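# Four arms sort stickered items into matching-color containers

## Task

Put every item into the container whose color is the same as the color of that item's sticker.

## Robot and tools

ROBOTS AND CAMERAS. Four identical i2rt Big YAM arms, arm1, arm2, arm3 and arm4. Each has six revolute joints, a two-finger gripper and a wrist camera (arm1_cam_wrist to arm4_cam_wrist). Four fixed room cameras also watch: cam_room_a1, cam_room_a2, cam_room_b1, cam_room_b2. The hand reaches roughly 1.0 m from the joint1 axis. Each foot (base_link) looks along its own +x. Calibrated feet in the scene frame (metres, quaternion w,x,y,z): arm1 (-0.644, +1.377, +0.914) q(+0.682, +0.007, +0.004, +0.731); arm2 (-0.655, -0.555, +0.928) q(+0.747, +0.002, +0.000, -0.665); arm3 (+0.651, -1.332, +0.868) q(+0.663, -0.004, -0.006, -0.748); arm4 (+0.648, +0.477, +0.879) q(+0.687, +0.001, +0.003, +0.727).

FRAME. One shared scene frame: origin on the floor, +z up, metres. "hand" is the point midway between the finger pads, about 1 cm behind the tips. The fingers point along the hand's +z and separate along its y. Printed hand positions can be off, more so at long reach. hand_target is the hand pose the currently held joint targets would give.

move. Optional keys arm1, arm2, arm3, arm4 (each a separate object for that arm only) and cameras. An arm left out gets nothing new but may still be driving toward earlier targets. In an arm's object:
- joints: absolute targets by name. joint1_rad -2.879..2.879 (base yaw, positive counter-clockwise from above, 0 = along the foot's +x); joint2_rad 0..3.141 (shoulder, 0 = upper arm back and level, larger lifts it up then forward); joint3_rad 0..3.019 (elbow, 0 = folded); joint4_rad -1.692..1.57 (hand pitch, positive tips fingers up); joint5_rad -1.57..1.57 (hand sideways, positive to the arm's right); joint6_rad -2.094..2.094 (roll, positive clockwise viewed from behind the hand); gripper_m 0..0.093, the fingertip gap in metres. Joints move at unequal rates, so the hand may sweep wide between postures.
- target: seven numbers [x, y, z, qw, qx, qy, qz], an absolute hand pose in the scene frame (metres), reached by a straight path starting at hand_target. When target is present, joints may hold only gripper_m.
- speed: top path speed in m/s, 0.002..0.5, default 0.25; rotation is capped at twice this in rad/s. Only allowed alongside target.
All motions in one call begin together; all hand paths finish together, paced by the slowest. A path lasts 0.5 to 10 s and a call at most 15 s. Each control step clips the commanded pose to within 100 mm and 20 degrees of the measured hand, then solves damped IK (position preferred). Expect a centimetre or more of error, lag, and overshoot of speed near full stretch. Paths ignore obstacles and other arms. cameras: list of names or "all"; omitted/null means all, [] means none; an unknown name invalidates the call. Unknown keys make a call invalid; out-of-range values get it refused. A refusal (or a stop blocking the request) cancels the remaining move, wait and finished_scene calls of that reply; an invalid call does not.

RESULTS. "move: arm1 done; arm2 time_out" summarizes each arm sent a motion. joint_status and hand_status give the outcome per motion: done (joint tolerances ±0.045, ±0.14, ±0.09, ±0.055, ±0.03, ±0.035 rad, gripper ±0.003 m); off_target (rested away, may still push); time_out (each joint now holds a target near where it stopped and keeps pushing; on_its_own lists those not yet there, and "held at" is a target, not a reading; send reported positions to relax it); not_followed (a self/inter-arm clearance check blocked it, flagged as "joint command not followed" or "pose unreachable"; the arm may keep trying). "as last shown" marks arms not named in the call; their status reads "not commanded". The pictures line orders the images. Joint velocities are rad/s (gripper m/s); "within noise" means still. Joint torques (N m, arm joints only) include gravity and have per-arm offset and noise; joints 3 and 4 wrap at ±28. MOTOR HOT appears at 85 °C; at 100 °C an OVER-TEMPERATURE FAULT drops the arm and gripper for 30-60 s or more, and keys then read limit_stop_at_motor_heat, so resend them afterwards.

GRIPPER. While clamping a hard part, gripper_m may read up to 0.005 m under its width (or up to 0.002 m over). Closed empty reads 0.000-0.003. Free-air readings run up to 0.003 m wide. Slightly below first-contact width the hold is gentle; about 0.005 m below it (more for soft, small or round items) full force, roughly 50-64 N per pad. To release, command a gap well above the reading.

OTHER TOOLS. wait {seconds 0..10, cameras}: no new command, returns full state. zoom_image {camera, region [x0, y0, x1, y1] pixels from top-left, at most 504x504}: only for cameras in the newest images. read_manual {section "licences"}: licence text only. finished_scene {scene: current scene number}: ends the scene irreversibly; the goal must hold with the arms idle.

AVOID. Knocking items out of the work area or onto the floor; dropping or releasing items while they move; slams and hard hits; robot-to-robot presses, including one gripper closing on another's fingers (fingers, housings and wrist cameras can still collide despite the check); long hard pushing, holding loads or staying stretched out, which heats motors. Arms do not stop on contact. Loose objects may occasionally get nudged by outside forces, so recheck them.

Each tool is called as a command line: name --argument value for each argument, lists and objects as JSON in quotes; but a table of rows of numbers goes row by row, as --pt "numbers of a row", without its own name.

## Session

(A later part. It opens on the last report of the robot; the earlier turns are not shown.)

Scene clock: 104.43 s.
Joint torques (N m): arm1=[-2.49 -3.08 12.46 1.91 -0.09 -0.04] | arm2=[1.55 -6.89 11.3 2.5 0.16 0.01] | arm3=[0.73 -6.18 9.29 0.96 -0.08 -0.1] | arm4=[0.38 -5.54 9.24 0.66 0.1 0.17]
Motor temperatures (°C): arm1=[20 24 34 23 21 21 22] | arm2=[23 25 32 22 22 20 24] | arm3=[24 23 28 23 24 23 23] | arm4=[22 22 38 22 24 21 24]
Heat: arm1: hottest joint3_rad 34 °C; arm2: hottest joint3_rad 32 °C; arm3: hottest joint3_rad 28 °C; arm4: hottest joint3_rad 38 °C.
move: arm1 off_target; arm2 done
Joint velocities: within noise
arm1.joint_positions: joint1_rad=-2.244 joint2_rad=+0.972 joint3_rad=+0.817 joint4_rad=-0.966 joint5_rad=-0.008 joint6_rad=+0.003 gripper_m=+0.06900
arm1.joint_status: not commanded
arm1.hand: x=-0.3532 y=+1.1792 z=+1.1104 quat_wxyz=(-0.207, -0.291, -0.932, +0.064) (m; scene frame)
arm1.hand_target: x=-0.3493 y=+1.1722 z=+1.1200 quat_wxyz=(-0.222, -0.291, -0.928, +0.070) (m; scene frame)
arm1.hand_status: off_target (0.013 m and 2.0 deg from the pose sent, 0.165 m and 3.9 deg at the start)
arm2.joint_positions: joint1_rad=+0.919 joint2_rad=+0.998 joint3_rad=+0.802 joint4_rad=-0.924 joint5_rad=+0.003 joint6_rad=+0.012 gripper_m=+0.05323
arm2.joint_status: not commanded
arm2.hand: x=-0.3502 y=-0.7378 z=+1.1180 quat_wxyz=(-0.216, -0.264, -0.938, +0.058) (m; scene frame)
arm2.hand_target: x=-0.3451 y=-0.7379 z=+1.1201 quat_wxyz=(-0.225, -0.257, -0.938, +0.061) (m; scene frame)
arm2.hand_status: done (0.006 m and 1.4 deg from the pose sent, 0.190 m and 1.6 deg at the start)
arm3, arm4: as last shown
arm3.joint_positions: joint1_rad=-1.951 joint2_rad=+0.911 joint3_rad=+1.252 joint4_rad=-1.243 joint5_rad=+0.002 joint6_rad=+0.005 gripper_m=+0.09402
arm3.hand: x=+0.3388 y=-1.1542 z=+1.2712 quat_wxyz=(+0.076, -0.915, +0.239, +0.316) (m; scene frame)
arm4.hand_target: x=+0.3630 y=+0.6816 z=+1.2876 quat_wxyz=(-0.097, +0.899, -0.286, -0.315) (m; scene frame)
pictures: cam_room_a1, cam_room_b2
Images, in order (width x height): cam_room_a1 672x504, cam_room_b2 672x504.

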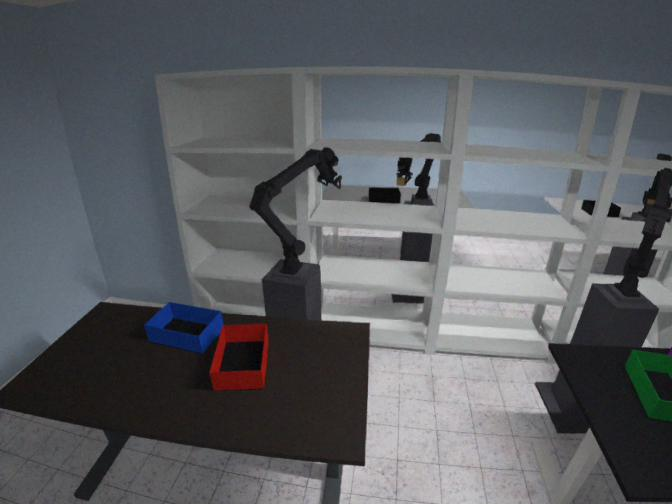

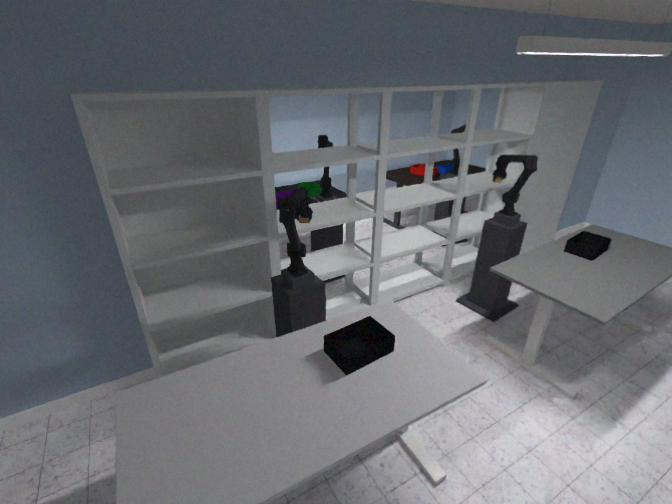

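move --arm1 '{"target":[0.0,0.927,1.12,0.2225,0.2907,0.9279,-0.0697],"speed":0.25}' --arm2 '{"target":[-0.01,-0.935,1.12,0.2249,0.2566,0.9379,-0.0615],"speed":0.25}' --cameras '[]'

move --arm1 '{"target":[0.0,0.927,1.055,0.2225,0.2907,0.9279,-0.0697],"speed":0.12}' --arm2 '{"target":[-0.01,-0.935,1.035,0.2249,0.2566,0.9379,-0.0615],"speed":0.12}' --cameras '[]'

move --arm1 '{"target":[0.0,0.927,1.025,0.2225,0.2907,0.9279,-0.0697],"speed":0.06}' --arm2 '{"target":[-0.01,-0.935,1.005,0.2249,0.2566,0.9379,-0.0615],"speed":0.06}' --cameras '["arm1_cam_wrist","arm2_cam_wrist"]'

Scene clock: 113.23 s.
Joint torques (N m): arm1=[-1.96 -19.55 17.73 0.72 0.01 -0.02] | arm2=[1.2 -21.54 17.07 1.06 0.09 -0.02] | arm3=[0.73 -6.01 9.25 0.91 -0.08 -0.1] | arm4=[1.08 -5.89 9.28 0.53 0.12 0.17]
Motor temperatures (°C): arm1=[20 24 35 23 21 21 22] | arm2=[23 25 33 22 22 20 24] | arm3=[24 23 29 23 24 23 23] | arm4=[22 22 37 22 24 21 24]
Heat: arm1: hottest joint3_rad 35 °C; arm2: hottest joint3_rad 33 °C; arm3: hottest joint3_rad 29 °C; arm4: hottest joint3_rad 37 °C.
move: arm1 off_target; arm2 off_target
Joint velocities: within noise
arm1.joint_positions: joint1_rad=-2.244 joint2_rad=+2.139 joint3_rad=+2.135 joint4_rad=-1.136 joint5_rad=-0.008 joint6_rad=+0.003 gripper_m=+0.06900
arm1.joint_status: not commanded
arm1.hand: x=-0.0090 y=+0.9411 z=+1.0911 quat_wxyz=(-0.198, -0.291, -0.934, +0.061) (m; scene frame)
arm1.hand_target: x=-0.0017 y=+0.9282 z=+1.1201 quat_wxyz=(-0.223, -0.291, -0.928, +0.070) (m; scene frame)
arm1.hand_status: off_target (0.033 m and 3.1 deg from the pose sent, 0.434 m and 2.0 deg at the start)
arm2.joint_positions: joint1_rad=+0.919 joint2_rad=+2.017 joint3_rad=+1.905 joint4_rad=-1.017 joint5_rad=+0.003 joint6_rad=+0.012 gripper_m=+0.05323
arm2.joint_status: not commanded
arm2.hand: x=-0.0267 y=-0.9294 z=+1.1059 quat_wxyz=(-0.212, -0.264, -0.939, +0.056) (m; scene frame)
arm2.hand_target: x=-0.0111 y=-0.9342 z=+1.1200 quat_wxyz=(-0.226, -0.257, -0.938, +0.062) (m; scene frame)
arm2.hand_status: off_target (0.023 m and 1.8 deg from the pose sent, 0.393 m and 1.4 deg at the start)
arm3, arm4: as last shown
arm3.hand: x=+0.3389 y=-1.1543 z=+1.2713 quat_wxyz=(+0.076, -0.915, +0.239, +0.316) (m; scene frame)
arm3.hand_target: x=+0.3441 y=-1.1542 z=+1.2725 quat_wxyz=(+0.077, -0.915, +0.240, +0.316) (m; scene frame)
pictures: none
No camera images: "cameras" was empty.

Scene clock: 114.67 s.
Joint torques (N m): arm1=[-2.37 -18.9 11.75 1.77 0.01 0] | arm2=[1.14 -22.24 10.93 2.48 0.07 -0.03] | arm3=[0.73 -6.07 9.29 0.95 -0.08 -0.11] | arm4=[0.85 -6.12 9.31 0.61 0.08 0.16]
Motor temperatures (°C): arm1=[20 24 35 23 21 21 22] | arm2=[23 25 33 22 22 20 24] | arm3=[24 23 29 23 24 23 23] | arm4=[22 22 37 22 24 21 24]
Heat: arm1: hottest joint3_rad 35 °C; arm2: hottest joint3_rad 33 °C; arm3: hottest joint3_rad 29 °C; arm4: hottest joint3_rad 37 °C.
move: arm1 done; arm2 off_target
Joint velocities: within noise
arm1.joint_positions: joint1_rad=-2.244 joint2_rad=+2.150 joint3_rad=+2.055 joint4_rad=-1.004 joint5_rad=-0.008 joint6_rad=+0.003 gripper_m=+0.06900
arm1.joint_status: not commanded
arm1.hand: x=-0.0010 y=+0.9353 z=+1.0576 quat_wxyz=(-0.217, -0.290, -0.930, +0.067) (m; scene frame)
arm1.hand_target: x=-0.0002 y=+0.9271 z=+1.0550 quat_wxyz=(-0.222, -0.291, -0.928, +0.070) (m; scene frame)
arm1.hand_status: done (0.009 m and 0.8 deg from the pose sent, 0.040 m and 3.1 deg at the start)
arm2.joint_positions: joint1_rad=+0.919 joint2_rad=+2.066 joint3_rad=+1.826 joint4_rad=-0.855 joint5_rad=+0.003 joint6_rad=+0.012 gripper_m=+0.05323
arm2.joint_status: not commanded
arm2.hand: x=-0.0146 y=-0.9364 z=+1.0498 quat_wxyz=(-0.228, -0.263, -0.936, +0.061) (m; scene frame)
arm2.hand_target: x=-0.0103 y=-0.9348 z=+1.0351 quat_wxyz=(-0.225, -0.257, -0.938, +0.061) (m; scene frame)
arm2.hand_status: off_target (0.016 m and 0.9 deg from the pose sent, 0.073 m and 1.8 deg at the start)
arm3, arm4: as last shown
pictures: none
No camera images: "cameras" was empty.

Scene clock: 115.73 s.
Joint torques (N m): arm1=[-2.2 -19.6 11.59 1.78 0 -0.06] | arm2=[1.03 -21.48 10.35 2.55 0.07 -0.03] | arm3=[0.85 -6.07 9.28 0.94 -0.08 -0.1] | arm4=[0.62 -5.54 9.28 0.77 0.12 0.18]
Motor temperatures (°C): arm1=[20 25 35 23 21 21 22] | arm2=[23 25 33 22 22 20 24] | arm3=[24 23 29 23 24 23 23] | arm4=[22 22 37 22 24 21 24]
Heat: arm1: hottest joint3_rad 35 °C; arm2: hottest joint3_rad 33 °C; arm3: hottest joint3_rad 29 °C; arm4: hottest joint3_rad 37 °C.
move: arm1 done; arm2 off_target
Joint velocities: within noise
arm1.joint_positions: joint1_rad=-2.244 joint2_rad=+2.162 joint3_rad=+2.001 joint4_rad=-0.935 joint5_rad=-0.008 joint6_rad=+0.003 gripper_m=+0.06900
arm1.joint_status: not commanded
arm1.hand: x=-0.0007 y=+0.9349 z=+1.0299 quat_wxyz=(-0.218, -0.290, -0.929, +0.067) (m; scene frame)
arm1.hand_target: x=-0.0001 y=+0.9271 z=+1.0251 quat_wxyz=(-0.223, -0.291, -0.928, +0.070) (m; scene frame)
arm1.hand_status: done (0.009 m and 0.6 deg from the pose sent, 0.034 m and 0.8 deg at the start)
arm2.joint_positions: joint1_rad=+0.919 joint2_rad=+2.080 joint3_rad=+1.790 joint4_rad=-0.790 joint5_rad=+0.003 joint6_rad=+0.012 gripper_m=+0.05323
arm2.joint_status: not commanded
arm2.hand: x=-0.0126 y=-0.9375 z=+1.0300 quat_wxyz=(-0.235, -0.263, -0.934, +0.062) (m; scene frame)
arm2.hand_target: x=-0.0109 y=-0.9345 z=+1.0053 quat_wxyz=(-0.225, -0.257, -0.938, +0.061) (m; scene frame)
arm2.hand_status: off_target (0.025 m and 1.4 deg from the pose sent, 0.045 m and 0.9 deg at the start)
arm3, arm4: as last shown
pictures: arm1_cam_wrist, arm2_cam_wrist
Images, in order (width x height): arm1_cam_wrist 672x504, arm2_cam_wrist 672x504.

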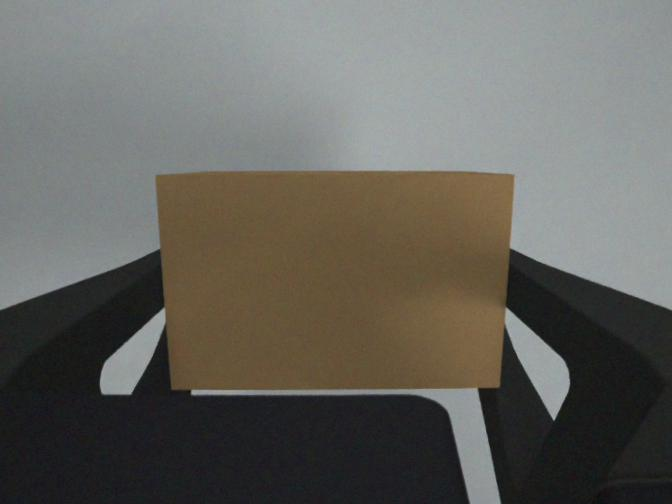

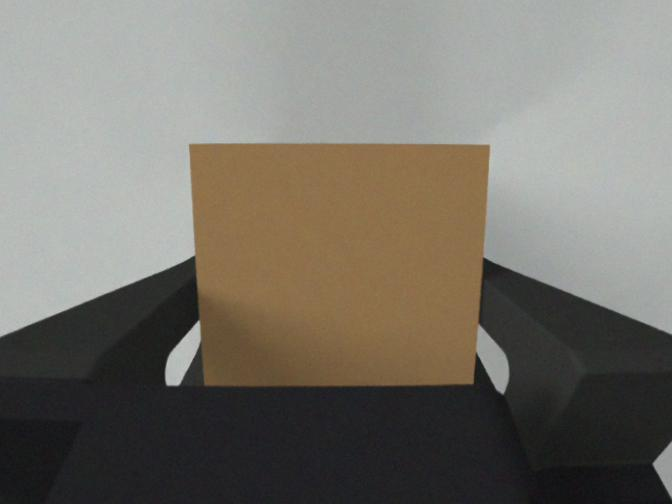

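move --arm1 '{"target":[0.0,0.927,1.004,0.2134,0.2914,0.9301,-0.0669],"speed":0.05}' --arm2 '{"target":[-0.01,-0.935,0.992,0.2016,0.2581,0.9433,-0.0552],"speed":0.04}' --cameras '[]'

move --arm1 '{"target":[0.0,0.927,0.996,0.2134,0.2914,0.9301,-0.0669],"speed":0.04}' --arm2 '{"target":[-0.01,-0.935,0.985,0.2016,0.2581,0.9433,-0.0552],"speed":0.03}' --cameras '["arm1_cam_wrist"]'

Scene clock: 124.67 s.
Joint torques (N m): arm1=[-3.6 -19.49 11.43 1.76 0 -0.08] | arm2=[1.2 -20.42 13.53 0.79 -0.03 -0.01] | arm3=[0.62 -6.18 9.25 0.94 -0.08 -0.1] | arm4=[0.91 -5.48 9.03 0.58 0.1 0.13]
Motor temperatures (°C): arm1=[20 25 35 23 21 21 22] | arm2=[23 26 33 22 22 20 24] | arm3=[24 23 29 23 24 23 23] | arm4=[22 22 37 22 24 21 24]
Heat: arm1: hottest joint3_rad 35 °C; arm2: hottest joint3_rad 33 °C; arm3: hottest joint3_rad 29 °C; arm4: hottest joint3_rad 37 °C.
move: arm1 done; arm2 off_target
Joint velocities: within noise
arm1.joint_positions: joint1_rad=-2.244 joint2_rad=+2.188 joint3_rad=+1.995 joint4_rad=-0.923 joint5_rad=-0.008 joint6_rad=+0.003 gripper_m=+0.06900
arm1.joint_status: not commanded
arm1.hand: x=-0.0007 y=+0.9347 z=+1.0087 quat_wxyz=(-0.209, -0.291, -0.932, +0.064) (m; scene frame)
arm1.hand_target: x=-0.0002 y=+0.9271 z=+1.0040 quat_wxyz=(-0.213, -0.291, -0.930, +0.067) (m; scene frame)
arm1.hand_status: done (0.009 m and 0.6 deg from the pose sent, 0.027 m and 0.6 deg at the start)
arm2.joint_positions: joint1_rad=+0.919 joint2_rad=+2.103 joint3_rad=+1.790 joint4_rad=-0.802 joint5_rad=+0.005 joint6_rad=+0.011 gripper_m=+0.05323
arm2.joint_status: not commanded
arm2.hand: x=-0.0157 y=-0.9360 z=+1.0121 quat_wxyz=(-0.218, -0.264, -0.938, +0.059) (m; scene frame)
arm2.hand_target: x=-0.0108 y=-0.9345 z=+0.9920 quat_wxyz=(-0.202, -0.258, -0.943, +0.055) (m; scene frame)
arm2.hand_status: off_target (0.021 m and 2.2 deg from the pose sent, 0.038 m and 4.1 deg at the start)
arm3, arm4: as last shown
pictures: none
No camera images: "cameras" was empty.

Scene clock: 125.63 s.
Joint torques (N m): arm1=[-2.55 -19.02 11.33 1.52 -0.03 -0.02] | arm2=[1.03 -20.01 12.72 1.43 -0.03 -0.02] | arm3=[0.67 -5.89 9.26 0.95 -0.09 -0.1] | arm4=[0.67 -5.48 9.16 0.61 0.14 0.16]
Motor temperatures (°C): arm1=[20 25 35 23 21 21 22] | arm2=[23 26 33 22 22 20 24] | arm3=[24 23 29 23 24 23 23] | arm4=[22 22 37 22 24 21 24]
Heat: arm1: hottest joint3_rad 35 °C; arm2: hottest joint3_rad 33 °C; arm3: hottest joint3_rad 29 °C; arm4: hottest joint3_rad 37 °C.
move: arm1 off_target; arm2 off_target
Joint velocities: within noise
arm1.joint_positions: joint1_rad=-2.244 joint2_rad=+2.189 joint3_rad=+1.984 joint4_rad=-0.905 joint5_rad=-0.008 joint6_rad=+0.003 gripper_m=+0.06900
arm1.joint_status: not commanded
arm1.hand: x=-0.0001 y=+0.9343 z=+1.0045 quat_wxyz=(-0.211, -0.290, -0.931, +0.065) (m; scene frame)
arm1.hand_target: x=-0.0002 y=+0.9272 z=+0.9961 quat_wxyz=(-0.213, -0.291, -0.930, +0.067) (m; scene frame)
arm1.hand_status: off_target (0.011 m and 0.3 deg from the pose sent, 0.015 m and 0.6 deg at the start)
arm2.joint_positions: joint1_rad=+0.919 joint2_rad=+2.103 joint3_rad=+1.790 joint4_rad=-0.802 joint5_rad=+0.005 joint6_rad=+0.011 gripper_m=+0.05323
arm2.joint_status: not commanded
arm2.hand: x=-0.0157 y=-0.9360 z=+1.0121 quat_wxyz=(-0.218, -0.264, -0.938, +0.059) (m; scene frame)
arm2.hand_target: x=-0.0112 y=-0.9343 z=+0.9852 quat_wxyz=(-0.202, -0.258, -0.943, +0.055) (m; scene frame)
arm2.hand_status: off_target (0.028 m and 2.2 deg from the pose sent, 0.028 m and 2.2 deg at the start)
arm3, arm4: as last shown
pictures: arm1_cam_wrist
Images, in order (width x height): arm1_cam_wrist 672x504.

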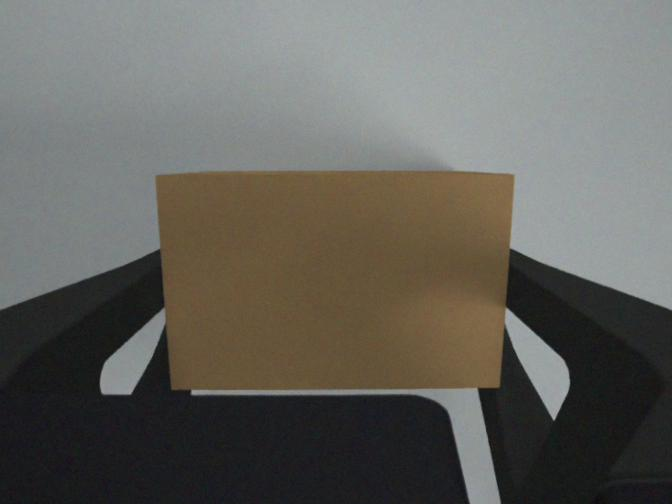

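move --arm1 '{"target":[0.0,0.927,0.99,0.2134,0.2914,0.9301,-0.0669],"speed":0.04}' --arm2 '{"joints":{"gripper_m":0.09}}' --cameras '[]'

move --arm1 '{"joints":{"gripper_m":0.092}}' --arm2 '{"target":[-0.01,-0.935,1.13,0.2249,0.2566,0.9379,-0.0615],"speed":0.15}' --cameras '["arm1_cam_wrist"]'

move --arm1 '{"target":[0.0,0.927,1.13,0.2225,0.2907,0.9279,-0.0697],"speed":0.15}' --arm2 '{"target":[-0.345,-0.738,1.15,0.2249,0.2566,0.9379,-0.0615],"speed":0.3}' --arm3 '{"target":[0.341,-1.148,1.14,0.0859,-0.9121,0.2504,0.3129],"speed":0.25}' --arm4 '{"target":[0.354,0.684,1.14,0.0981,-0.9016,0.2860,0.3093],"speed":0.25}' --cameras '["arm1_cam_wrist","arm2_cam_wrist"]'

Scene clock: 133.77 s.
Joint torques (N m): arm1=[-2.55 -18.96 10.93 1.81 -0.03 -0.01] | arm2=[0.56 -20.31 12.67 1.43 0.16 0] | arm3=[0.73 -6.07 9.28 0.94 -0.07 -0.1] | arm4=[1.08 -5.89 9.28 0.75 0.11 0.14]
Motor temperatures (°C): arm1=[20 26 35 23 21 21 22] | arm2=[23 26 34 22 22 20 24] | arm3=[24 23 29 23 24 23 23] | arm4=[22 22 37 22 24 21 24]
Heat: arm1: hottest joint3_rad 35 °C; arm2: hottest joint3_rad 34 °C; arm3: hottest joint3_rad 29 °C; arm4: hottest joint3_rad 37 °C.
move: arm1 off_target; arm2 done
Joint velocities: within noise
arm1.joint_positions: joint1_rad=-2.244 joint2_rad=+2.190 joint3_rad=+1.980 joint4_rad=-0.892 joint5_rad=-0.008 joint6_rad=+0.003 gripper_m=+0.06900
arm1.joint_status: not commanded
arm1.hand: x=+0.0013 y=+0.9333 z=+1.0036 quat_wxyz=(-0.216, -0.290, -0.930, +0.066) (m; scene frame)
arm1.hand_target: x=-0.0003 y=+0.9272 z=+0.9901 quat_wxyz=(-0.213, -0.291, -0.930, +0.067) (m; scene frame)
arm1.hand_status: off_target (0.015 m and 0.3 deg from the pose sent, 0.016 m and 0.3 deg at the start)
arm2.joint_positions: joint1_rad=+0.927 joint2_rad=+2.107 joint3_rad=+1.791 joint4_rad=-0.802 joint5_rad=+0.001 joint6_rad=+0.010 gripper_m=+0.08992
arm2.joint_status: all done
arm2.hand: x=-0.0122 y=-0.9300 z=+1.0094 quat_wxyz=(-0.217, -0.259, -0.940, +0.056) (m; scene frame)
arm2.hand_target: x=-0.0111 y=-0.9343 z=+0.9853 quat_wxyz=(-0.202, -0.258, -0.943, +0.055) (m; scene frame)
arm2.hand_status: not commanded
arm3, arm4: as last shown
pictures: none
No camera images: "cameras" was empty.

Scene clock: 135.43 s.
Joint torques (N m): arm1=[-2.43 -19.25 10.8 1.72 0.02 -0.02] | arm2=[0.44 -24 15.6 1.05 0.12 0.01] | arm3=[0.73 -6.01 9.31 0.95 -0.08 -0.09] | arm4=[0.85 -5.54 9.35 0.7 0.13 0.12]
Motor temperatures (°C): arm1=[20 26 35 23 21 21 22] | arm2=[23 26 34 22 22 20 24] | arm3=[24 23 29 23 24 23 23] | arm4=[22 22 37 22 24 21 24]
Heat: arm1: hottest joint3_rad 35 °C; arm2: hottest joint3_rad 34 °C; arm3: hottest joint3_rad 29 °C; arm4: hottest joint3_rad 37 °C.
move: arm1 done; arm2 off_target
Joint velocities: within noise
arm1.joint_positions: joint1_rad=-2.244 joint2_rad=+2.190 joint3_rad=+1.980 joint4_rad=-0.892 joint5_rad=-0.008 joint6_rad=+0.003 gripper_m=+0.09196
arm1.joint_status: all done
arm1.hand: x=+0.0013 y=+0.9333 z=+1.0036 quat_wxyz=(-0.216, -0.290, -0.930, +0.066) (m; scene frame)
arm1.hand_target: x=-0.0003 y=+0.9272 z=+0.9903 quat_wxyz=(-0.213, -0.291, -0.930, +0.067) (m; scene frame)
arm1.hand_status: not commanded
arm2.joint_positions: joint1_rad=+0.927 joint2_rad=+2.039 joint3_rad=+1.950 joint4_rad=-1.044 joint5_rad=+0.003 joint6_rad=+0.009 gripper_m=+0.08992
arm2.joint_status: not commanded
arm2.hand: x=-0.0178 y=-0.9275 z=+1.1091 quat_wxyz=(-0.210, -0.259, -0.941, +0.055) (m; scene frame)
arm2.hand_target: x=-0.0108 y=-0.9345 z=+1.1301 quat_wxyz=(-0.225, -0.257, -0.938, +0.062) (m; scene frame)
arm2.hand_status: off_target (0.024 m and 1.9 deg from the pose sent, 0.121 m and 1.1 deg at the start)
arm3.joint_positions: joint1_rad=-1.951 joint2_rad=+0.911 joint3_rad=+1.252 joint4_rad=-1.243 joint5_rad=+0.002 joint6_rad=+0.005 gripper_m=+0.09402
arm3.joint_status: not commanded
arm3.hand: x=+0.3389 y=-1.1543 z=+1.2713 quat_wxyz=(+0.076, -0.915, +0.239, +0.316) (m; scene frame)
arm3.hand_target: x=+0.3441 y=-1.1542 z=+1.2725 quat_wxyz=(+0.077, -0.915, +0.240, +0.316) (m; scene frame)
arm3.hand_status: not commanded
arm4.joint_positions: joint1_rad=+0.899 joint2_rad=+0.909 joint3_rad=+1.246 joint4_rad=-1.238 joint5_rad=-0.001 joint6_rad=-0.011 gripper_m=+0.09402
arm4.joint_status: not commanded
arm4.hand: x=+0.3593 y=+0.6842 z=+1.2841 quat_wxyz=(-0.098, +0.901, -0.282, -0.314) (m; scene frame)
arm4.hand_target: x=+0.3630 y=+0.6816 z=+1.2876 quat_wxyz=(-0.097, +0.899, -0.286, -0.315) (m; scene frame)
arm4.hand_status: not commanded
pictures: arm1_cam_wrist
Images, in order (width x height): arm1_cam_wrist 672x504.

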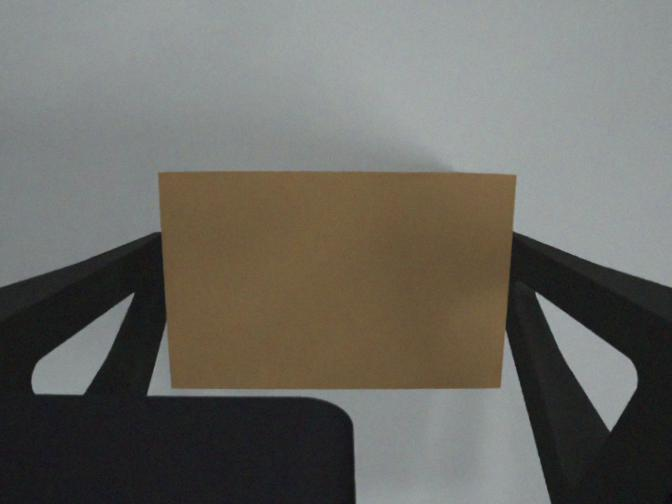

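Scene clock: 137.43 s.
Joint torques (N m): arm1=[-2.73 -21.89 16.62 0.75 -0.02 -0.01] | arm2=[0.85 -5.77 10.54 1.21 0.15 0.04] | arm3=[0.38 -5.77 9.52 1.89 0.12 -0.01] | arm4=[1.26 -5.19 9.59 1.62 0.24 0.19]
Motor temperatures (°C): arm1=[20 26 35 23 21 21 22] | arm2=[23 26 34 22 22 20 24] | arm3=[24 23 29 23 24 23 23] | arm4=[22 22 36 22 24 21 24]
Heat: arm1: hottest joint3_rad 35 °C; arm2: hottest joint3_rad 34 °C; arm3: hottest joint3_rad 29 °C; arm4: hottest joint3_rad 36 °C.
move: arm1 off_target; arm2 off_target; arm3 done; arm4 done
Joint velocities: within noise
arm1.joint_positions: joint1_rad=-2.244 joint2_rad=+2.164 joint3_rad=+2.173 joint4_rad=-1.163 joint5_rad=-0.008 joint6_rad=+0.003 gripper_m=+0.09196
arm1.joint_status: not commanded
arm1.hand: x=-0.0058 y=+0.9390 z=+1.0878 quat_wxyz=(-0.191, -0.292, -0.935, +0.059) (m; scene frame)
arm1.hand_target: x=-0.0018 y=+0.9284 z=+1.1299 quat_wxyz=(-0.223, -0.291, -0.928, +0.070) (m; scene frame)
arm1.hand_status: off_target (0.044 m and 3.9 deg from the pose sent, 0.127 m and 0.9 deg at the start)
arm2.joint_positions: joint1_rad=+0.927 joint2_rad=+0.974 joint3_rad=+0.885 joint4_rad=-0.976 joint5_rad=+0.003 joint6_rad=+0.009 gripper_m=+0.08992
arm2.joint_status: not commanded
arm2.hand: x=-0.3407 y=-0.7402 z=+1.1610 quat_wxyz=(-0.242, -0.257, -0.933, +0.064) (m; scene frame)
arm2.hand_target: x=-0.3451 y=-0.7379 z=+1.1502 quat_wxyz=(-0.225, -0.257, -0.938, +0.061) (m; scene frame)
arm2.hand_status: off_target (0.012 m and 2.0 deg from the pose sent, 0.380 m and 1.9 deg at the start)
arm3.joint_positions: joint1_rad=-1.951 joint2_rad=+0.863 joint3_rad=+0.877 joint4_rad=-0.939 joint5_rad=+0.020 joint6_rad=+0.005 gripper_m=+0.09402
arm3.joint_status: not commanded
arm3.hand: x=+0.3394 y=-1.1529 z=+1.1361 quat_wxyz=(+0.081, -0.918, +0.243, +0.303) (m; scene frame)
arm3.hand_target: x=+0.3410 y=-1.1481 z=+1.1400 quat_wxyz=(+0.086, -0.912, +0.250, +0.313) (m; scene frame)
arm3.hand_status: done (0.006 m and 1.7 deg from the pose sent, 0.131 m and 1.8 deg at the start)
arm4.joint_positions: joint1_rad=+0.904 joint2_rad=+0.872 joint3_rad=+0.839 joint4_rad=-0.910 joint5_rad=+0.008 joint6_rad=-0.008 gripper_m=+0.09402
arm4.joint_status: not commanded
arm4.hand: x=+0.3580 y=+0.6840 z=+1.1326 quat_wxyz=(-0.095, +0.907, -0.284, -0.295) (m; scene frame)
arm4.hand_target: x=+0.3541 y=+0.6839 z=+1.1401 quat_wxyz=(-0.098, +0.902, -0.286, -0.309) (m; scene frame)
arm4.hand_status: done (0.008 m and 1.8 deg from the pose sent, 0.144 m and 0.7 deg at the start)
pictures: arm1_cam_wrist, arm2_cam_wrist
Images, in order (width x height): arm1_cam_wrist 672x504, arm2_cam_wrist 672x504.

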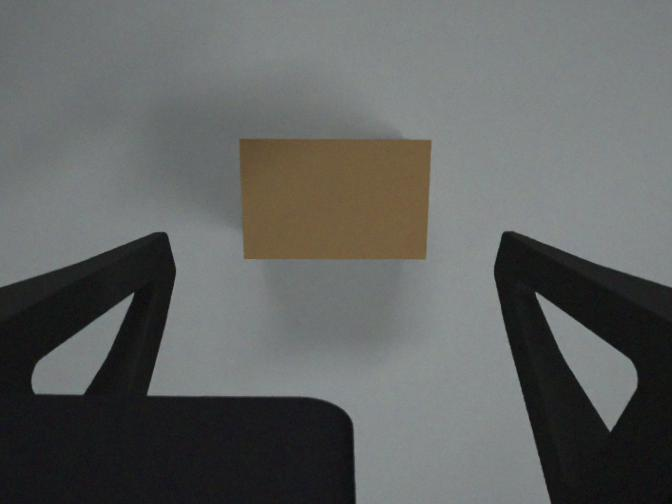

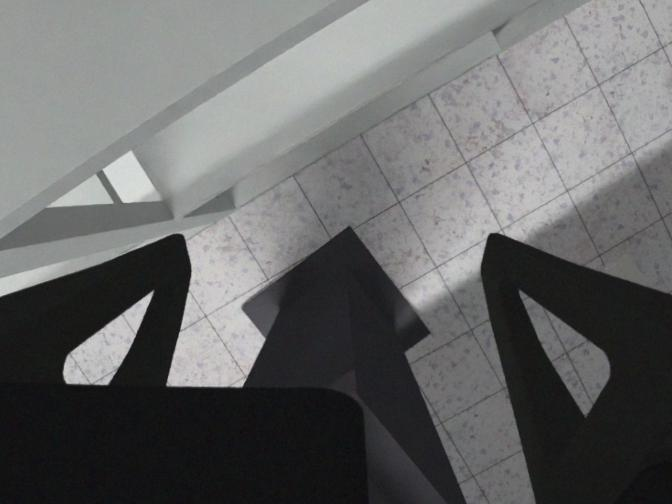

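move --arm1 '{"target":[-0.349,1.172,1.15,0.2225,0.2907,0.9279,-0.0697],"speed":0.3}' --arm2 '{"joints":{"joint1_rad":-0.2}}' --arm3 '{"target":[-0.03,-0.944,1.14,0.0859,-0.9121,0.2504,0.3129],"speed":0.25}' --cameras '["arm3_cam_wrist"]'

move --arm1 '{"joints":{"joint1_rad":-1.0}}' --arm4 '{"target":[-0.004,0.963,1.14,0.0981,-0.9016,0.2860,0.3093],"speed":0.25}' --cameras '["arm4_cam_wrist"]'

Scene clock: 149.37 s.
Joint torques (N m): arm1=[-2.78 -2.73 11.82 0.83 -0.05 -0.07] | arm2=[0.62 -6.01 10.52 1.18 0.01 0.03] | arm3=[1.08 -23.71 14.69 0.81 0.13 0.02] | arm4=[0.91 -6.07 9.52 1.57 0.21 0.18]
Motor temperatures (°C): arm1=[20 26 35 23 21 21 22] | arm2=[23 26 33 22 22 20 24] | arm3=[24 23 30 23 24 23 23] | arm4=[22 22 35 22 24 21 24]
Heat: arm1: hottest joint3_rad 35 °C; arm2: hottest joint3_rad 33 °C; arm3: hottest joint3_rad 30 °C; arm4: hottest joint3_rad 35 °C.
move: arm1 done; arm2 done; arm3 off_target
Joint velocities: within noise
arm1.joint_positions: joint1_rad=-2.244 joint2_rad=+0.953 joint3_rad=+0.900 joint4_rad=-1.022 joint5_rad=-0.009 joint6_rad=+0.003 gripper_m=+0.09196
arm1.joint_status: not commanded
arm1.hand: x=-0.3464 y=+1.1750 z=+1.1507 quat_wxyz=(-0.228, -0.289, -0.927, +0.070) (m; scene frame)
arm1.hand_target: x=-0.3490 y=+1.1721 z=+1.1500 quat_wxyz=(-0.223, -0.291, -0.928, +0.070) (m; scene frame)
arm1.hand_status: done (0.004 m and 0.6 deg from the pose sent, 0.419 m and 3.9 deg at the start)
arm2.joint_positions: joint1_rad=-0.199 joint2_rad=+0.974 joint3_rad=+0.885 joint4_rad=-0.976 joint5_rad=+0.007 joint6_rad=+0.009 gripper_m=+0.08994
arm2.joint_status: all done
arm2.hand: x=-0.6870 y=-0.9194 z=+1.1598 quat_wxyz=(-0.167, -0.716, -0.652, +0.184) (m; scene frame)
arm2.hand_target: x=-0.6871 y=-0.9144 z=+1.1489 quat_wxyz=(-0.155, -0.719, -0.656, +0.172) (m; scene frame)
arm2.hand_status: not commanded
arm3.joint_positions: joint1_rad=-1.951 joint2_rad=+2.009 joint3_rad=+2.033 joint4_rad=-0.967 joint5_rad=+0.024 joint6_rad=+0.008 gripper_m=+0.09402
arm3.joint_status: not commanded
arm3.hand: x=-0.0225 y=-0.9539 z=+1.1167 quat_wxyz=(+0.080, -0.920, +0.245, +0.295) (m; scene frame)
arm3.hand_target: x=-0.0288 y=-0.9448 z=+1.1399 quat_wxyz=(+0.086, -0.912, +0.250, +0.313) (m; scene frame)
arm3.hand_status: off_target (0.026 m and 2.5 deg from the pose sent, 0.424 m and 1.7 deg at the start)
arm4: as last shown
arm4.joint_positions: joint1_rad=+0.904 joint2_rad=+0.872 joint3_rad=+0.839 joint4_rad=-0.910 joint5_rad=+0.008 joint6_rad=-0.007 gripper_m=+0.09402
arm4.hand_target: x=+0.3542 y=+0.6839 z=+1.1401 quat_wxyz=(-0.098, +0.902, -0.286, -0.309) (m; scene frame)
pictures: arm3_cam_wrist
Images, in order (width x height): arm3_cam_wrist 672x504.

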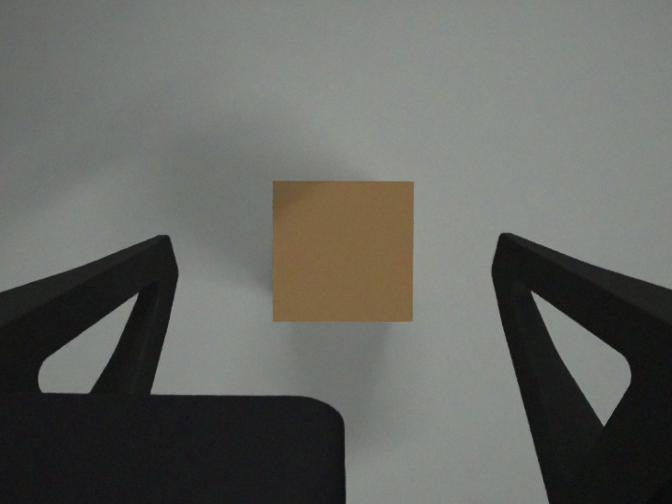

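Scene clock: 152.13 s.
Joint torques (N m): arm1=[-1.08 -2.37 11.84 0.98 0.05 -0.1] | arm2=[0.67 -5.89 10.51 1.16 0.02 0.03] | arm3=[1.2 -23.53 14.64 0.81 0.12 0.02] | arm4=[0.44 -24.47 13.37 0.5 -0.06 -0.08]
Motor temperatures (°C): arm1=[20 26 35 23 21 21 22] | arm2=[23 26 33 22 22 20 23] | arm3=[24 24 30 23 24 23 23] | arm4=[22 22 35 22 24 21 24]
Heat: arm1: hottest joint3_rad 35 °C; arm2: hottest joint3_rad 33 °C; arm3: hottest joint3_rad 30 °C; arm4: hottest joint3_rad 35 °C.
move: arm1 done; arm4 off_target
Joint velocities: within noise
arm1.joint_positions: joint1_rad=-1.004 joint2_rad=+0.953 joint3_rad=+0.900 joint4_rad=-1.022 joint5_rad=-0.011 joint6_rad=+0.001 gripper_m=+0.09198
arm1.joint_status: all done
arm1.hand: x=-0.3543 y=+1.5893 z=+1.1519 quat_wxyz=(-0.224, +0.303, -0.922, -0.086) (m; scene frame)
arm1.hand_target: x=-0.3554 y=+1.5901 z=+1.1512 quat_wxyz=(-0.220, +0.308, -0.922, -0.083) (m; scene frame)
arm1.hand_status: not commanded
arm2, arm3: as last shown
arm4.joint_positions: joint1_rad=+0.882 joint2_rad=+2.112 joint3_rad=+2.182 joint4_rad=-1.001 joint5_rad=-0.008 joint6_rad=-0.011 gripper_m=+0.09402
arm4.joint_status: not commanded
arm4.hand: x=+0.0011 y=+0.9523 z=+1.1298 quat_wxyz=(-0.094, +0.904, -0.290, -0.301) (m; scene frame)
arm4.hand_target: x=-0.0033 y=+0.9625 z=+1.1398 quat_wxyz=(-0.098, +0.901, -0.286, -0.310) (m; scene frame)
arm4.hand_status: off_target (0.016 m and 1.2 deg from the pose sent, 0.457 m and 1.8 deg at the start)
pictures: arm4_cam_wrist
Images, in order (width x height): arm4_cam_wrist 672x504.

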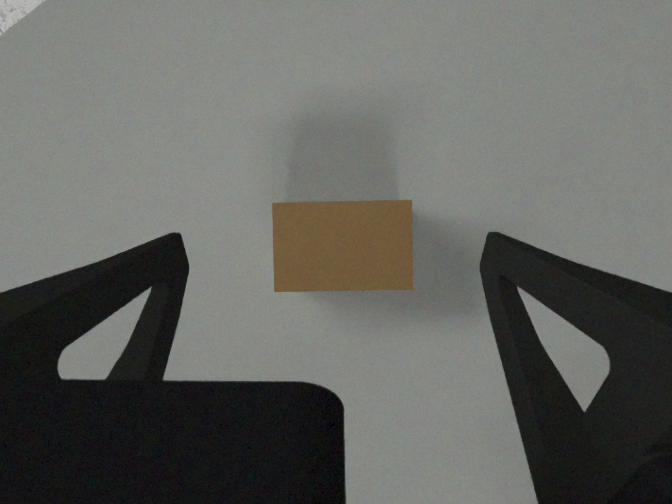

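move --arm3 '{"target":[-0.029,-0.953,1.03,0.0859,-0.9121,0.2504,0.3129],"speed":0.15}' --arm4 '{"target":[-0.008,0.962,1.055,0.0981,-0.9016,0.2860,0.3093],"speed":0.15}' --cameras '["arm3_cam_wrist","arm4_cam_wrist"]'

Scene clock: 161.90 s.
Joint torques (N m): arm1=[-1.55 -1.96 11.69 0.73 0.03 -0.05] | arm2=[0.67 -5.95 10.51 1.2 0.01 0.04] | arm3=[1.67 -22.95 9.35 1.92 0.13 0.02] | arm4=[0.44 -23.41 9.47 1.61 0 -0.06]
Motor temperatures (°C): arm1=[20 25 35 23 21 21 22] | arm2=[23 26 32 22 22 20 23] | arm3=[24 25 30 23 24 23 23] | arm4=[22 24 36 22 24 21 24]
Heat: arm1: hottest joint3_rad 35 °C; arm2: hottest joint3_rad 32 °C; arm3: hottest joint3_rad 30 °C; arm4: hottest joint3_rad 36 °C.
move: arm3 off_target; arm4 off_target
Joint velocities: within noise
arm1, arm2: as last shown
arm3.joint_positions: joint1_rad=-1.951 joint2_rad=+2.015 joint3_rad=+1.827 joint4_rad=-0.711 joint5_rad=+0.030 joint6_rad=+0.015 gripper_m=+0.09402
arm3.joint_status: not commanded
arm3.hand: x=-0.0253 y=-0.9522 z=+1.0408 quat_wxyz=(+0.087, -0.912, +0.248, +0.314) (m; scene frame)
arm3.hand_target: x=-0.0289 y=-0.9532 z=+1.0302 quat_wxyz=(+0.086, -0.912, +0.250, +0.313) (m; scene frame)
arm3.hand_status: off_target (0.011 m and 0.3 deg from the pose sent, 0.087 m and 2.5 deg at the start)
arm4.joint_positions: joint1_rad=+0.882 joint2_rad=+2.117 joint3_rad=+2.032 joint4_rad=-0.819 joint5_rad=-0.008 joint6_rad=-0.011 gripper_m=+0.09402
arm4.joint_status: not commanded
arm4.hand: x=-0.0044 y=+0.9560 z=+1.0741 quat_wxyz=(-0.098, +0.899, -0.289, -0.314) (m; scene frame)
arm4.hand_target: x=-0.0074 y=+0.9615 z=+1.0549 quat_wxyz=(-0.098, +0.902, -0.286, -0.309) (m; scene frame)
arm4.hand_status: off_target (0.020 m and 0.7 deg from the pose sent, 0.076 m and 1.2 deg at the start)
pictures: arm3_cam_wrist, arm4_cam_wrist
Images, in order (width x height): arm3_cam_wrist 672x504, arm4_cam_wrist 672x504.

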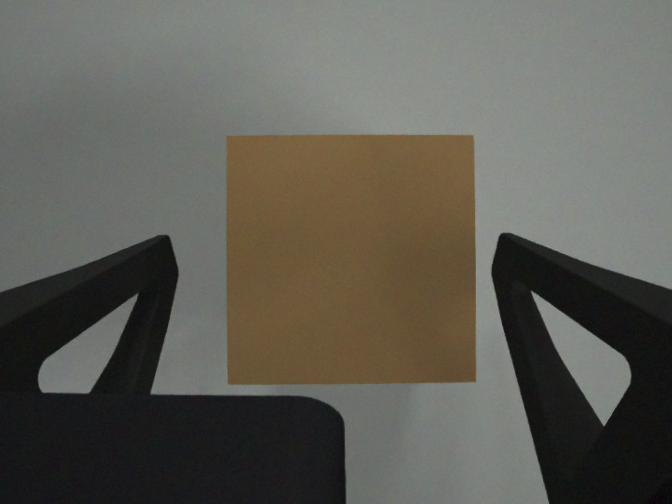

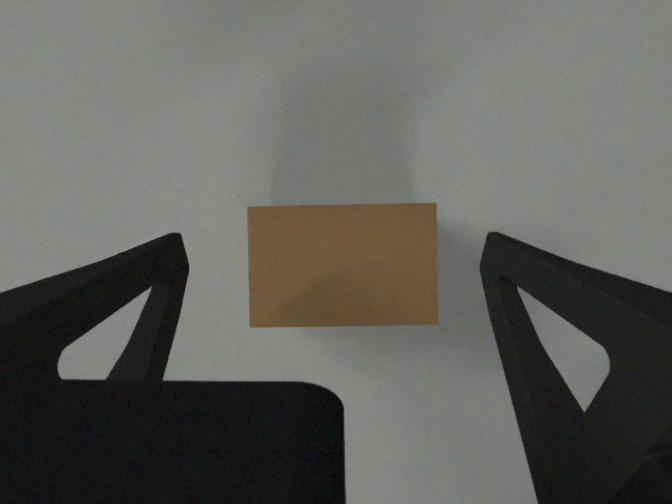

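move --arm3 '{"target":[-0.025,-0.946,1.012,0.0859,-0.9121,0.2504,0.3129],"speed":0.1}' --arm4 '{"target":[-0.005,0.968,1.025,0.0981,-0.9016,0.2860,0.3093],"speed":0.1}' --cameras '["arm3_cam_wrist","arm4_cam_wrist"]'

Scene clock: 167.83 s.
Joint torques (N m): arm1=[-1.67 -2.55 11.78 0.85 0.02 -0.02] | arm2=[0.62 -5.83 10.52 1.18 0.02 0.04] | arm3=[0.97 -22.3 9.03 1.94 -0.06 -0.07] | arm4=[0.44 -23.94 9.42 1.69 -0.04 -0.09]
Motor temperatures (°C): arm1=[20 25 35 23 21 21 22] | arm2=[23 25 32 22 22 20 23] | arm3=[24 25 30 23 24 23 23] | arm4=[22 25 37 22 24 21 24]
Heat: arm1: hottest joint3_rad 35 °C; arm2: hottest joint3_rad 32 °C; arm3: hottest joint3_rad 30 °C; arm4: hottest joint3_rad 37 °C.
move: arm3 off_target; arm4 off_target
Joint velocities: within noise
arm1, arm2: as last shown
arm3.joint_positions: joint1_rad=-1.951 joint2_rad=+2.020 joint3_rad=+1.799 joint4_rad=-0.670 joint5_rad=+0.027 joint6_rad=+0.015 gripper_m=+0.09402
arm3.joint_status: not commanded
arm3.hand: x=-0.0261 y=-0.9525 z=+1.0284 quat_wxyz=(+0.086, -0.911, +0.247, +0.318) (m; scene frame)
arm3.hand_target: x=-0.0246 y=-0.9464 z=+1.0120 quat_wxyz=(+0.086, -0.912, +0.250, +0.313) (m; scene frame)
arm3.hand_status: off_target (0.018 m and 0.7 deg from the pose sent, 0.029 m and 0.3 deg at the start)
arm4.joint_positions: joint1_rad=+0.875 joint2_rad=+2.133 joint3_rad=+1.983 joint4_rad=-0.753 joint5_rad=-0.012 joint6_rad=-0.015 gripper_m=+0.09402
arm4.joint_status: not commanded
arm4.hand: x=-0.0032 y=+0.9606 z=+1.0452 quat_wxyz=(-0.098, +0.899, -0.289, -0.314) (m; scene frame)
arm4.hand_target: x=-0.0044 y=+0.9673 z=+1.0251 quat_wxyz=(-0.098, +0.902, -0.286, -0.309) (m; scene frame)
arm4.hand_status: off_target (0.022 m and 0.7 deg from the pose sent, 0.051 m and 0.7 deg at the start)
pictures: arm3_cam_wrist, arm4_cam_wrist
Images, in order (width x height): arm3_cam_wrist 672x504, arm4_cam_wrist 672x504.

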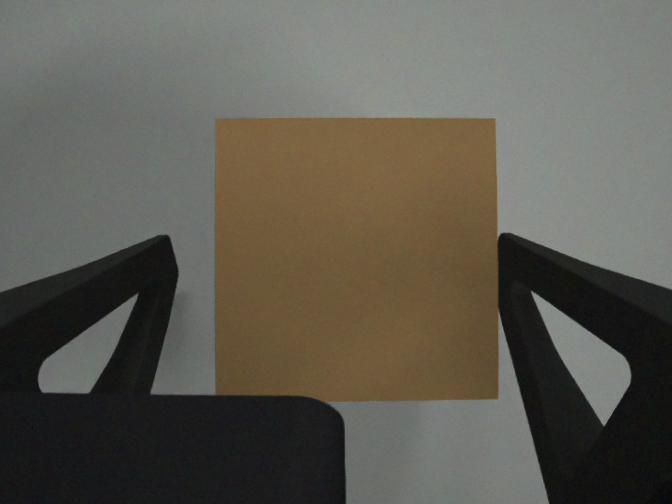

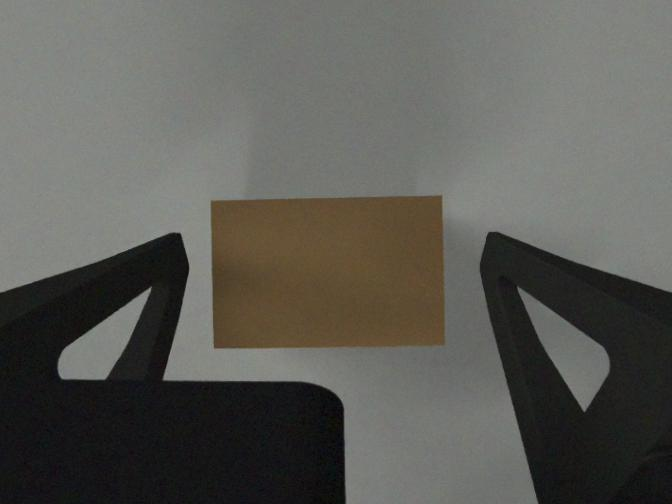

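move --arm3 '{"joints":{"gripper_m":0.052}}' --arm4 '{"target":[-0.004,0.966,0.988,0.0981,-0.9016,0.2860,0.3093],"speed":0.08}' --cameras '["arm3_cam_wrist","arm4_cam_wrist"]'

Scene clock: 173.80 s.
Joint torques (N m): arm1=[-1.44 -2.37 11.78 0.85 0.05 -0.04] | arm2=[0.67 -5.95 10.55 1.18 0.02 0.03] | arm3=[0.91 -22.24 9.05 1.92 -0.05 -0.08] | arm4=[0.56 -23.47 9.1 1.58 -0.03 -0.05]
Motor temperatures (°C): arm1=[20 25 35 23 21 21 22] | arm2=[23 25 32 22 22 20 23] | arm3=[24 25 30 23 24 23 23] | arm4=[22 25 36 22 24 21 24]
Heat: arm1: hottest joint3_rad 35 °C; arm2: hottest joint3_rad 32 °C; arm3: hottest joint3_rad 30 °C; arm4: hottest joint3_rad 36 °C.
move: arm3 done; arm4 off_target
Joint velocities: within noise
arm1, arm2: as last shown
arm3.joint_positions: joint1_rad=-1.951 joint2_rad=+2.020 joint3_rad=+1.799 joint4_rad=-0.670 joint5_rad=+0.027 joint6_rad=+0.015 gripper_m=+0.05319
arm3.joint_status: all done
arm3.hand: x=-0.0262 y=-0.9525 z=+1.0284 quat_wxyz=(+0.086, -0.911, +0.247, +0.318) (m; scene frame)
arm3.hand_target: x=-0.0247 y=-0.9464 z=+1.0120 quat_wxyz=(+0.086, -0.912, +0.250, +0.313) (m; scene frame)
arm3.hand_status: not commanded
arm4.joint_positions: joint1_rad=+0.875 joint2_rad=+2.145 joint3_rad=+1.916 joint4_rad=-0.664 joint5_rad=-0.012 joint6_rad=-0.017 gripper_m=+0.09402
arm4.joint_status: not commanded
arm4.hand: x=-0.0031 y=+0.9603 z=+1.0136 quat_wxyz=(-0.100, +0.898, -0.288, -0.318) (m; scene frame)
arm4.hand_target: x=-0.0032 y=+0.9652 z=+0.9882 quat_wxyz=(-0.098, +0.902, -0.286, -0.309) (m; scene frame)
arm4.hand_status: off_target (0.026 m and 1.1 deg from the pose sent, 0.057 m and 0.7 deg at the start)
pictures: arm3_cam_wrist, arm4_cam_wrist
Images, in order (width x height): arm3_cam_wrist 672x504, arm4_cam_wrist 672x504.

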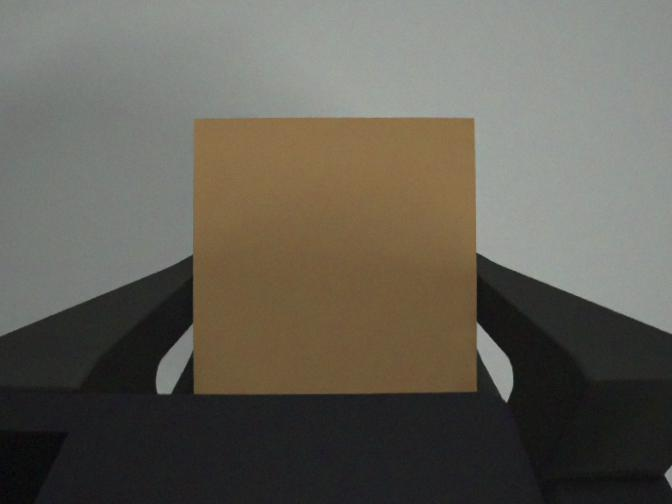

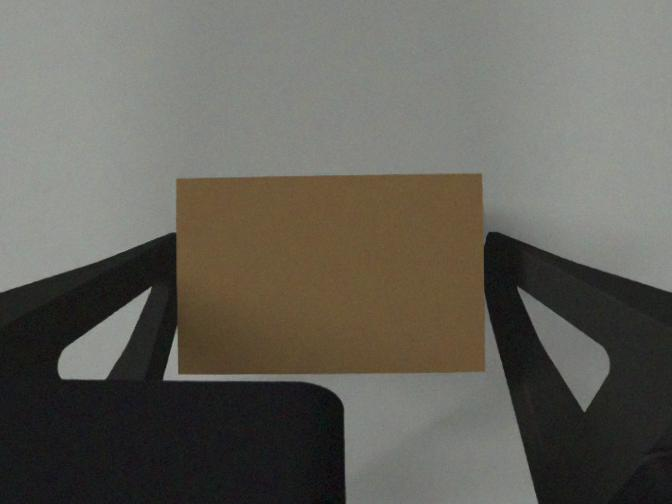

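move --arm4 '{"target":[-0.004,0.964,0.975,0.0981,-0.9016,0.2860,0.3093],"speed":0.06}' --arm3 '{"target":[-0.025,-0.95,1.13,0.0859,-0.9121,0.2504,0.3129],"speed":0.12}' --cameras '["arm4_cam_wrist"]'

move --arm4 '{"joints":{"gripper_m":0.064}}' --arm3 '{"target":[0.341,-1.148,1.17,0.0859,-0.9121,0.2504,0.3129],"speed":0.25}' --cameras '["arm4_cam_wrist","arm3_cam_wrist"]'

Scene clock: 180.60 s.
Joint torques (N m): arm1=[-1.44 -2.32 11.84 0.83 0.03 -0.04] | arm2=[0.62 -6.01 10.52 1.17 0.01 0.04] | arm3=[1.38 -25.17 14.41 0.87 0.12 -0.02] | arm4=[0.5 -23 8.18 1.57 0 -0.07]
Motor temperatures (°C): arm1=[20 25 35 23 21 21 22] | arm2=[23 25 32 22 22 20 23] | arm3=[24 25 30 23 24 23 23] | arm4=[22 26 36 22 24 21 24]
Heat: arm1: hottest joint3_rad 35 °C; arm2: hottest joint3_rad 32 °C; arm3: hottest joint3_rad 30 °C; arm4: hottest joint3_rad 36 °C.
move: arm3 off_target; arm4 off_target
Joint velocities: within noise
arm1, arm2: as last shown
arm3.joint_positions: joint1_rad=-1.951 joint2_rad=+2.001 joint3_rad=+1.967 joint4_rad=-0.929 joint5_rad=+0.027 joint6_rad=+0.015 gripper_m=+0.05318
arm3.joint_status: not commanded
arm3.hand: x=-0.0165 y=-0.9570 z=+1.0926 quat_wxyz=(+0.078, -0.922, +0.250, +0.285) (m; scene frame)
arm3.hand_target: x=-0.0234 y=-0.9511 z=+1.1299 quat_wxyz=(+0.086, -0.912, +0.250, +0.313) (m; scene frame)
arm3.hand_status: off_target (0.039 m and 3.5 deg from the pose sent, 0.101 m and 0.7 deg at the start)
arm4.joint_positions: joint1_rad=+0.875 joint2_rad=+2.145 joint3_rad=+1.905 joint4_rad=-0.633 joint5_rad=-0.012 joint6_rad=-0.017 gripper_m=+0.09402
arm4.joint_status: not commanded
arm4.hand: x=-0.0053 y=+0.9620 z=+1.0126 quat_wxyz=(-0.103, +0.895, -0.286, -0.327) (m; scene frame)
arm4.hand_target: x=-0.0027 y=+0.9629 z=+0.9756 quat_wxyz=(-0.098, +0.902, -0.286, -0.309) (m; scene frame)
arm4.hand_status: off_target (0.038 m and 2.2 deg from the pose sent, 0.039 m and 1.1 deg at the start)
pictures: arm4_cam_wrist
Images, in order (width x height): arm4_cam_wrist 672x504.

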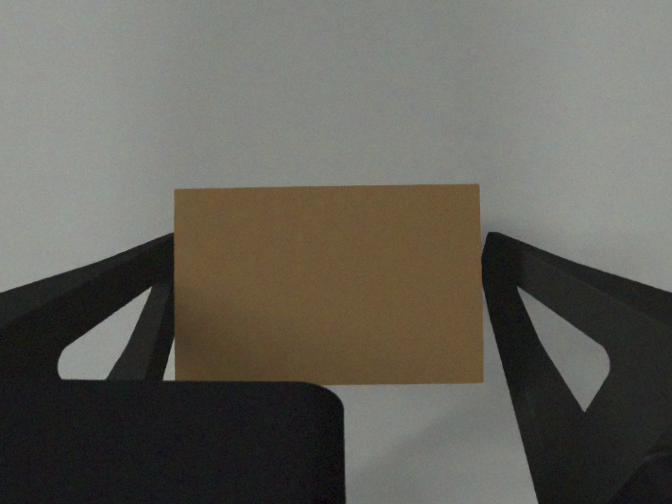

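Scene clock: 182.93 s.
Joint torques (N m): arm1=[-1.61 -2.55 11.69 0.83 0 -0.07] | arm2=[0.73 -5.89 10.5 1.2 0.01 0.03] | arm3=[0.56 -4.01 9.63 1.06 -0.06 -0.08] | arm4=[1.49 -22.48 8.34 1.46 -0.05 0]
Motor temperatures (°C): arm1=[20 25 35 23 21 21 22] | arm2=[23 25 32 22 22 20 23] | arm3=[24 25 30 23 24 23 24] | arm4=[22 26 35 22 24 21 25]
Heat: arm1: hottest joint3_rad 35 °C; arm2: hottest joint3_rad 32 °C; arm3: hottest joint3_rad 30 °C; arm4: hottest joint3_rad 35 °C.
move: arm3 done; arm4 off_target
Joint velocities: within noise
arm1, arm2: as last shown
arm3.joint_positions: joint1_rad=-1.952 joint2_rad=+0.850 joint3_rad=+0.957 joint4_rad=-0.994 joint5_rad=+0.026 joint6_rad=+0.015 gripper_m=+0.05318
arm3.joint_status: not commanded
arm3.hand: x=+0.3392 y=-1.1510 z=+1.1746 quat_wxyz=(+0.086, -0.911, +0.247, +0.320) (m; scene frame)
arm3.hand_target: x=+0.3411 y=-1.1480 z=+1.1700 quat_wxyz=(+0.086, -0.912, +0.250, +0.313) (m; scene frame)
arm3.hand_status: done (0.006 m and 0.9 deg from the pose sent, 0.413 m and 3.5 deg at the start)
arm4.joint_positions: joint1_rad=+0.871 joint2_rad=+2.145 joint3_rad=+1.904 joint4_rad=-0.629 joint5_rad=-0.010 joint6_rad=-0.018 gripper_m=+0.06926
arm4.joint_status: gripper_m off_target (ended at +0.06930, target +0.06400)
arm4.hand: x=-0.0038 y=+0.9650 z=+1.0128 quat_wxyz=(-0.105, +0.894, -0.288, -0.328) (m; scene frame)
arm4.hand_target: x=-0.0028 y=+0.9629 z=+0.9757 quat_wxyz=(-0.098, +0.902, -0.286, -0.309) (m; scene frame)
arm4.hand_status: not commanded
pictures: arm3_cam_wrist, arm4_cam_wrist
Images, in order (width x height): arm3_cam_wrist 672x504, arm4_cam_wrist 672x504.

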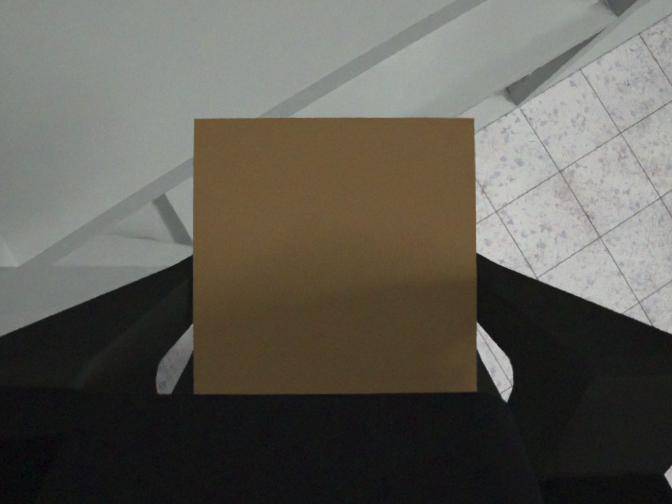

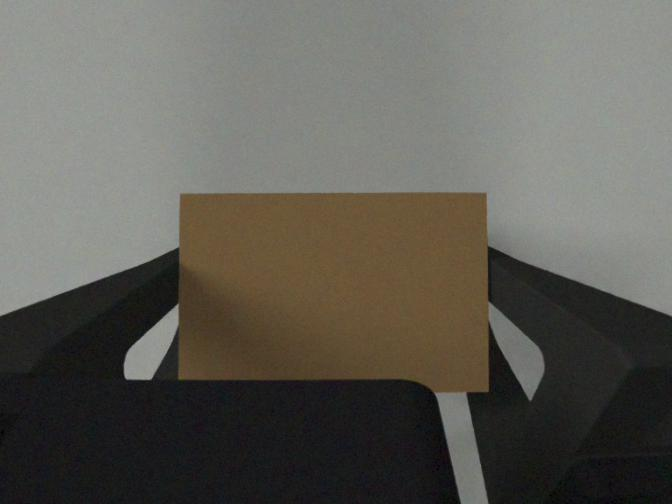

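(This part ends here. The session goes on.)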